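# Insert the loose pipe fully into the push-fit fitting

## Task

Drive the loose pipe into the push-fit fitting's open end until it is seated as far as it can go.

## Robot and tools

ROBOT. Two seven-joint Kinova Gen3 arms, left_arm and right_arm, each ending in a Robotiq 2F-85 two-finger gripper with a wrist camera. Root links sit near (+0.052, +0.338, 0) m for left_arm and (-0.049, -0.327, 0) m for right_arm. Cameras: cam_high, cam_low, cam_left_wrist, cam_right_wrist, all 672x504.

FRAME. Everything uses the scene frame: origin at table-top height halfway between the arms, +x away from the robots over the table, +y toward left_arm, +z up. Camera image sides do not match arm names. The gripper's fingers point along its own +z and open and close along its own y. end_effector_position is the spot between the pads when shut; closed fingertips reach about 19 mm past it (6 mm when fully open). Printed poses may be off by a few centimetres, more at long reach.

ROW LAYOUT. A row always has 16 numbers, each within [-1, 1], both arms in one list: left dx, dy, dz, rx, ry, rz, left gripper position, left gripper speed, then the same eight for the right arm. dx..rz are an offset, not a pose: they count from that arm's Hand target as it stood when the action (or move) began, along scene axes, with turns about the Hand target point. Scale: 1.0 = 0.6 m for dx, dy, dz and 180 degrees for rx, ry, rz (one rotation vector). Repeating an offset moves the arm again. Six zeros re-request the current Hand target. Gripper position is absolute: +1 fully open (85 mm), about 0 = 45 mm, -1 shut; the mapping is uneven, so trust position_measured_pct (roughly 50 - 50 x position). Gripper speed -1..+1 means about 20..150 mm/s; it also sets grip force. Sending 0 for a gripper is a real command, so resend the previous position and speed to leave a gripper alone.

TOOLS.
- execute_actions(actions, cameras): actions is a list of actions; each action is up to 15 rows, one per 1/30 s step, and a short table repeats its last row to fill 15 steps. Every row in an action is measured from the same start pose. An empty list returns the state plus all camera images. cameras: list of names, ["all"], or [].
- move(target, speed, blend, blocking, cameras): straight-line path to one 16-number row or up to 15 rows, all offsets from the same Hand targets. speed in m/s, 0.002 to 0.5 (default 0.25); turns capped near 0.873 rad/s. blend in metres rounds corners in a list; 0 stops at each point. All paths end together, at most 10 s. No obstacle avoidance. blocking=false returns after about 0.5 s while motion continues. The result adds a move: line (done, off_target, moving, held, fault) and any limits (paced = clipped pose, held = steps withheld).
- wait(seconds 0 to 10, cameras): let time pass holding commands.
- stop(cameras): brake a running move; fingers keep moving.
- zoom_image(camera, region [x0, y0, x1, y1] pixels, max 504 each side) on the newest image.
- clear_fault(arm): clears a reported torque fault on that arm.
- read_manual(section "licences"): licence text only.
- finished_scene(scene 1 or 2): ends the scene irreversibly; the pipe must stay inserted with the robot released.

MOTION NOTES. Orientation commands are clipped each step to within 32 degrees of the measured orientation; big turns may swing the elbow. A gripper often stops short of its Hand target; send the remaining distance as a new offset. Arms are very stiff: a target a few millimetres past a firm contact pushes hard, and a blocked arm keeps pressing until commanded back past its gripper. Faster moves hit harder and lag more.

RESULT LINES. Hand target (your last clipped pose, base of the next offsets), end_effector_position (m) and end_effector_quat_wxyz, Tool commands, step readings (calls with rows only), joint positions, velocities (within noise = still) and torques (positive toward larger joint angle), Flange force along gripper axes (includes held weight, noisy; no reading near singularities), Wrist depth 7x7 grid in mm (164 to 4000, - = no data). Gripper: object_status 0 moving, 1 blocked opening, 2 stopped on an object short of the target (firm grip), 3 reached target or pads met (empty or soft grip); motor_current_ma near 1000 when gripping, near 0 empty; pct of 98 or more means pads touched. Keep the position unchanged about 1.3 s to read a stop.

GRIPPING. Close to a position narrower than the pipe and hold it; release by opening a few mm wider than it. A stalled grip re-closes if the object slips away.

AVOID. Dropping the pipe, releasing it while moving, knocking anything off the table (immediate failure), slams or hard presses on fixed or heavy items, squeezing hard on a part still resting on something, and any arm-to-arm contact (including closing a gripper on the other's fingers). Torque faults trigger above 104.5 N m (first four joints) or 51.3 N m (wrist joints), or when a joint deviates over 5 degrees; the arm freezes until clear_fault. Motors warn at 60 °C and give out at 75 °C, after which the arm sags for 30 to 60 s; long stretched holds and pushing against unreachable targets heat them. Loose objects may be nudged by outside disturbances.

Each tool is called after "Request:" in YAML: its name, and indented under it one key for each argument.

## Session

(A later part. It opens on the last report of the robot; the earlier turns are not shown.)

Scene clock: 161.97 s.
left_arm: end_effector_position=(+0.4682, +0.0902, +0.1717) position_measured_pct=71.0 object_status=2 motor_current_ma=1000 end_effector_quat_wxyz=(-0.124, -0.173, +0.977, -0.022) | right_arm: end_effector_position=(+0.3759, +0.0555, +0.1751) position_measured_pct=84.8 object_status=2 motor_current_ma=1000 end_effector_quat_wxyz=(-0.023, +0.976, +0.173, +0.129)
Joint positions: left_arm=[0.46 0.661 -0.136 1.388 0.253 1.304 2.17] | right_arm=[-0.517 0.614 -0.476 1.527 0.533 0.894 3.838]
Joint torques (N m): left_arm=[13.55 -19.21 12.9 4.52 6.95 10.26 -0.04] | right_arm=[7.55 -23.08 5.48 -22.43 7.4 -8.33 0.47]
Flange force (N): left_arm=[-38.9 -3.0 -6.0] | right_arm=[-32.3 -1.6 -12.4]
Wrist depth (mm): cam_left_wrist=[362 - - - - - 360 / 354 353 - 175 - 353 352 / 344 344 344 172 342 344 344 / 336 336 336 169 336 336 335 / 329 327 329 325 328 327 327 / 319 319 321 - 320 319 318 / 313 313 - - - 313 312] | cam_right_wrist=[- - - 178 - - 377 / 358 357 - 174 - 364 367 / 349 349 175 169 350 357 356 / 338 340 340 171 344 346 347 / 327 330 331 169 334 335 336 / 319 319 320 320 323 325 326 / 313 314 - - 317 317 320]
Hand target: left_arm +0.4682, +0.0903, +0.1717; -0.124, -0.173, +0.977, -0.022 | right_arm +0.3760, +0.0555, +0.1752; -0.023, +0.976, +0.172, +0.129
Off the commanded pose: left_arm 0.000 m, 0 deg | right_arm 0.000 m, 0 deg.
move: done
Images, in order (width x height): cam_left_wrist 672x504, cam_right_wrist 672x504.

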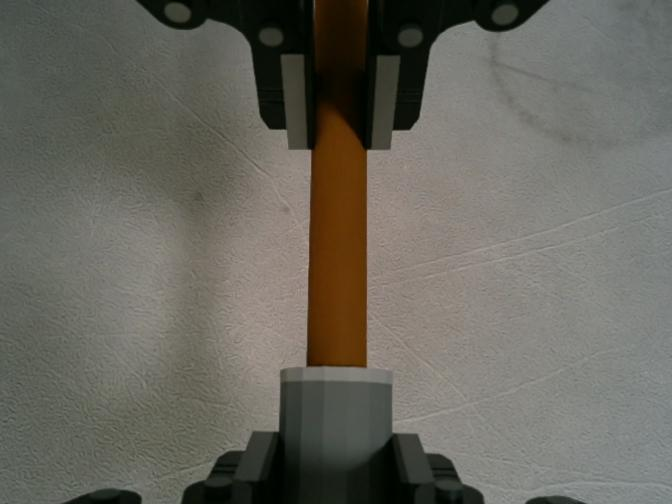

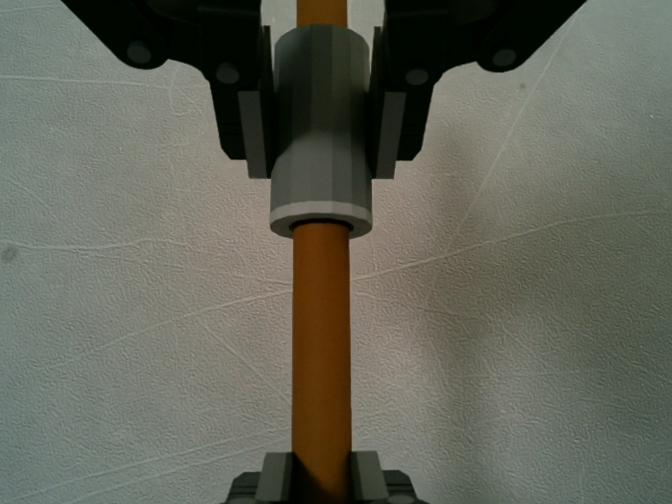

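Request:
move:
  target:
    - [0, 0, 0, 0, 0, 0, -1, -1, 0.0024, 0.0008, 0, 0, 0, 0, -1, -1]
    - [0, 0, 0, 0, 0, 0, -1, -1, -0.0071, -0.0025, 0, 0, 0, 0, -1, -1]
    - [0, 0, -0.2245, 0.0028, -0.0078, 0, -1, -1, -0.0071, -0.0025, -0.2292, 0.0028, -0.0078, 0, -1, -1]
    - [0, 0, -0.2412, 0.0028, -0.0078, 0, -1, -1, -0.0071, -0.0025, -0.2458, 0.0028, -0.0078, 0, -1, -1]
  speed: [0.02, 0.03, 0.12, 0.02]
  cameras: ["cam_low", "cam_right_wrist"]

Request:
zoom_image:
  camera: "cam_low"
  region: [360, 250, 440, 290]

Request:
zoom_image:
  camera: "cam_low"
  region: [435, 250, 515, 290]

Scene clock: 189.73 s.
left_arm: end_effector_position=(+0.4682, +0.0903, +0.0269) position_measured_pct=71.0 object_status=2 motor_current_ma=1000 end_effector_quat_wxyz=(-0.111, -0.173, +0.978, -0.020) | right_arm: end_effector_position=(+0.3717, +0.0540, +0.0277) position_measured_pct=84.8 object_status=2 motor_current_ma=1000 end_effector_quat_wxyz=(-0.025, +0.975, +0.172, +0.141)
Joint positions: left_arm=[0.463 0.857 -0.119 1.539 0.297 0.944 2.096] | right_arm=[-0.641 0.811 -0.286 1.706 0.764 0.507 3.563]
Joint torques (N m): left_arm=[1.48 -22.6 1.21 -4.54 0.75 1.4 -0.04] | right_arm=[-0.04 -19.14 -0.33 -5.87 0.91 -1.11 0.42]
Flange force (N): left_arm=[-6.7 -1.9 3.0] | right_arm=[2.3 -1.0 -6.1]
Wrist depth (mm): cam_left_wrist=[199 198 - - - 198 199 / 195 195 193 174 193 194 194 / 190 190 190 172 190 190 190 / 185 186 185 183 185 186 185 / 181 181 181 - 181 181 181 / 177 177 177 - 177 177 177 / 175 175 - - - 175 175] | cam_right_wrist=[209 - - 181 - - 216 / 204 204 178 176 206 207 209 / 197 198 182 171 199 201 201 / 191 191 191 174 193 194 195 / 184 185 185 169 187 187 188 / 179 179 180 167 181 182 182 / 175 176 176 - 178 178 179]
Hand target: left_arm +0.4682, +0.0903, +0.0270; -0.111, -0.173, +0.978, -0.020 | right_arm +0.3717, +0.0540, +0.0277; -0.025, +0.975, +0.172, +0.141
Off the commanded pose: left_arm 0.000 m, 0 deg | right_arm 0.000 m, 0 deg.
move: done
Images, in order (width x height): cam_low 672x504, cam_right_wrist 672x504.

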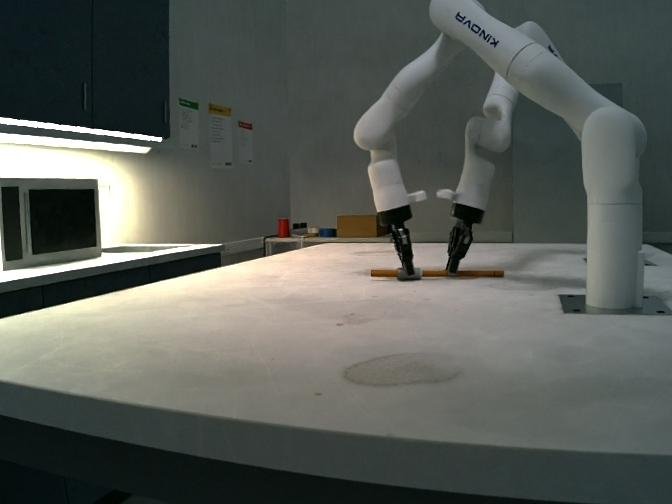

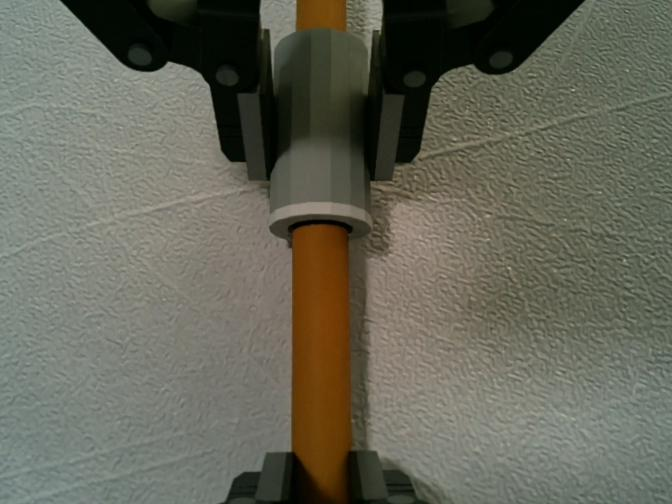

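Scaled by 6.300 from the camera's 672x504 image, which has a finer 960x720 frame.

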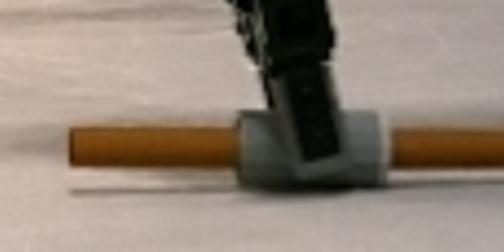

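Scaled by 6.300 from the camera's 672x504 image, which has a finer 960x720 frame.

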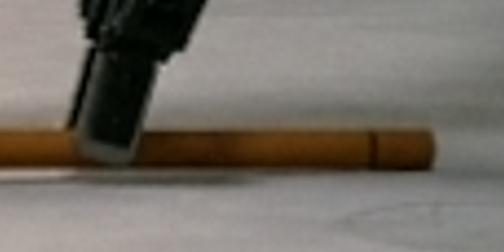

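Request:
move:
  target:
    - [0, 0, -0.0006, 0, 0, 0, 0.05, -0.5, 0, 0, 0, 0, 0, 0, -0.2, -0.5]
    - [0, 0, 0.12, 0, 0, 0, 0.05, -0.5, 0, 0, 0.12, 0, 0, 0, -0.2, -0.5]
  speed: [0.02, 0.12]
  cameras: ["cam_low", "cam_right_wrist", "cam_left_wrist"]

Request:
zoom_image:
  camera: "cam_right_wrist"
  region: [250, 200, 400, 340]

Scene clock: 199.77 s.
left_arm: end_effector_position=(+0.4682, +0.0903, +0.0990) position_measured_pct=47.6 object_status=3 motor_current_ma=0 end_effector_quat_wxyz=(-0.111, -0.173, +0.978, -0.020) | right_arm: end_effector_position=(+0.3717, +0.0540, +0.0998) position_measured_pct=60.2 object_status=3 motor_current_ma=0 end_effector_quat_wxyz=(-0.025, +0.975, +0.172, +0.141)
Joint positions: left_arm=[0.472 0.741 -0.135 1.494 0.268 1.101 2.137] | right_arm=[-0.577 0.694 -0.389 1.66 0.657 0.672 3.688]
Joint torques (N m): left_arm=[-0.1 -21.82 -0.54 -6.37 0.23 0.46 -0.02] | right_arm=[-0.72 -19.88 -1.63 -5.69 0.55 -0.53 0.41]
Flange force (N): left_arm=[-3.2 -3.1 1.7] | right_arm=[5.2 -1.5 -0.5]
Wrist depth (mm): cam_left_wrist=[277 - - 262 - - 275 / 272 271 270 254 269 270 270 / 265 265 265 249 264 264 264 / 259 259 259 256 259 258 258 / 253 253 253 251 253 252 252 / 248 248 247 224 247 247 247 / 244 244 244 219 243 243 243] | cam_right_wrist=[- - - 274 - - - / 284 - - 268 - 288 290 / 274 274 273 249 275 278 281 / 265 265 266 242 268 270 270 / 256 257 258 255 261 261 262 / 248 250 250 235 252 253 253 / 243 243 244 245 246 247 248]
Hand target: left_arm +0.4682, +0.0903, +0.0989; -0.111, -0.173, +0.978, -0.020 | right_arm +0.3717, +0.0540, +0.0997; -0.025, +0.975, +0.172, +0.141
Off the commanded pose: left_arm 0.000 m, 0 deg | right_arm 0.000 m, 0 deg.
move: done
Images, in order (width x height): cam_low 672x504, cam_left_wrist 672x504, cam_right_wrist 672x504.

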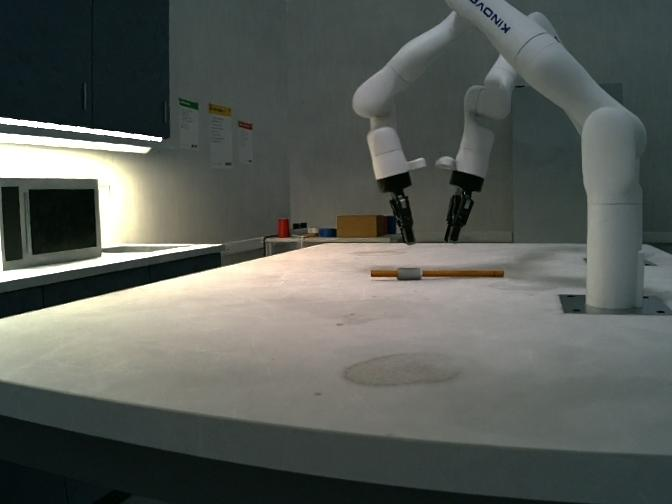

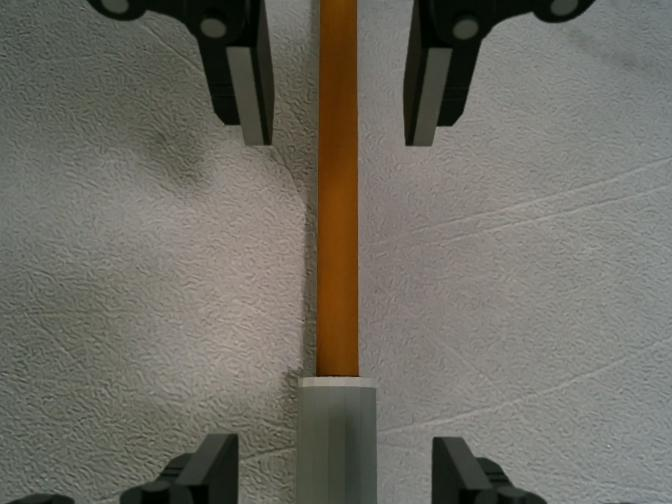

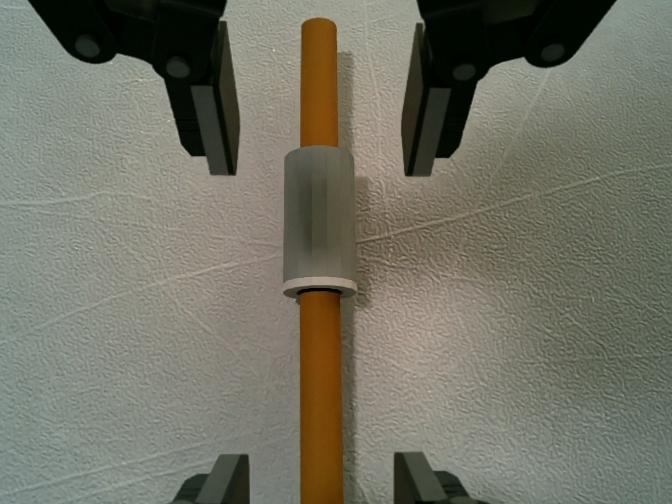

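Scaled by 3.360.

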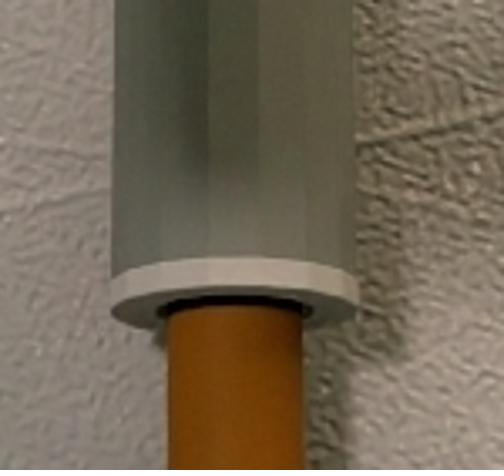

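The pipe is still fully seated after I released it: the insertion ring is at the mouth of the fitting, and the assembly is resting on the table.

Request:
finished_scene:
  scene: 2

The scene is finished: the task was done.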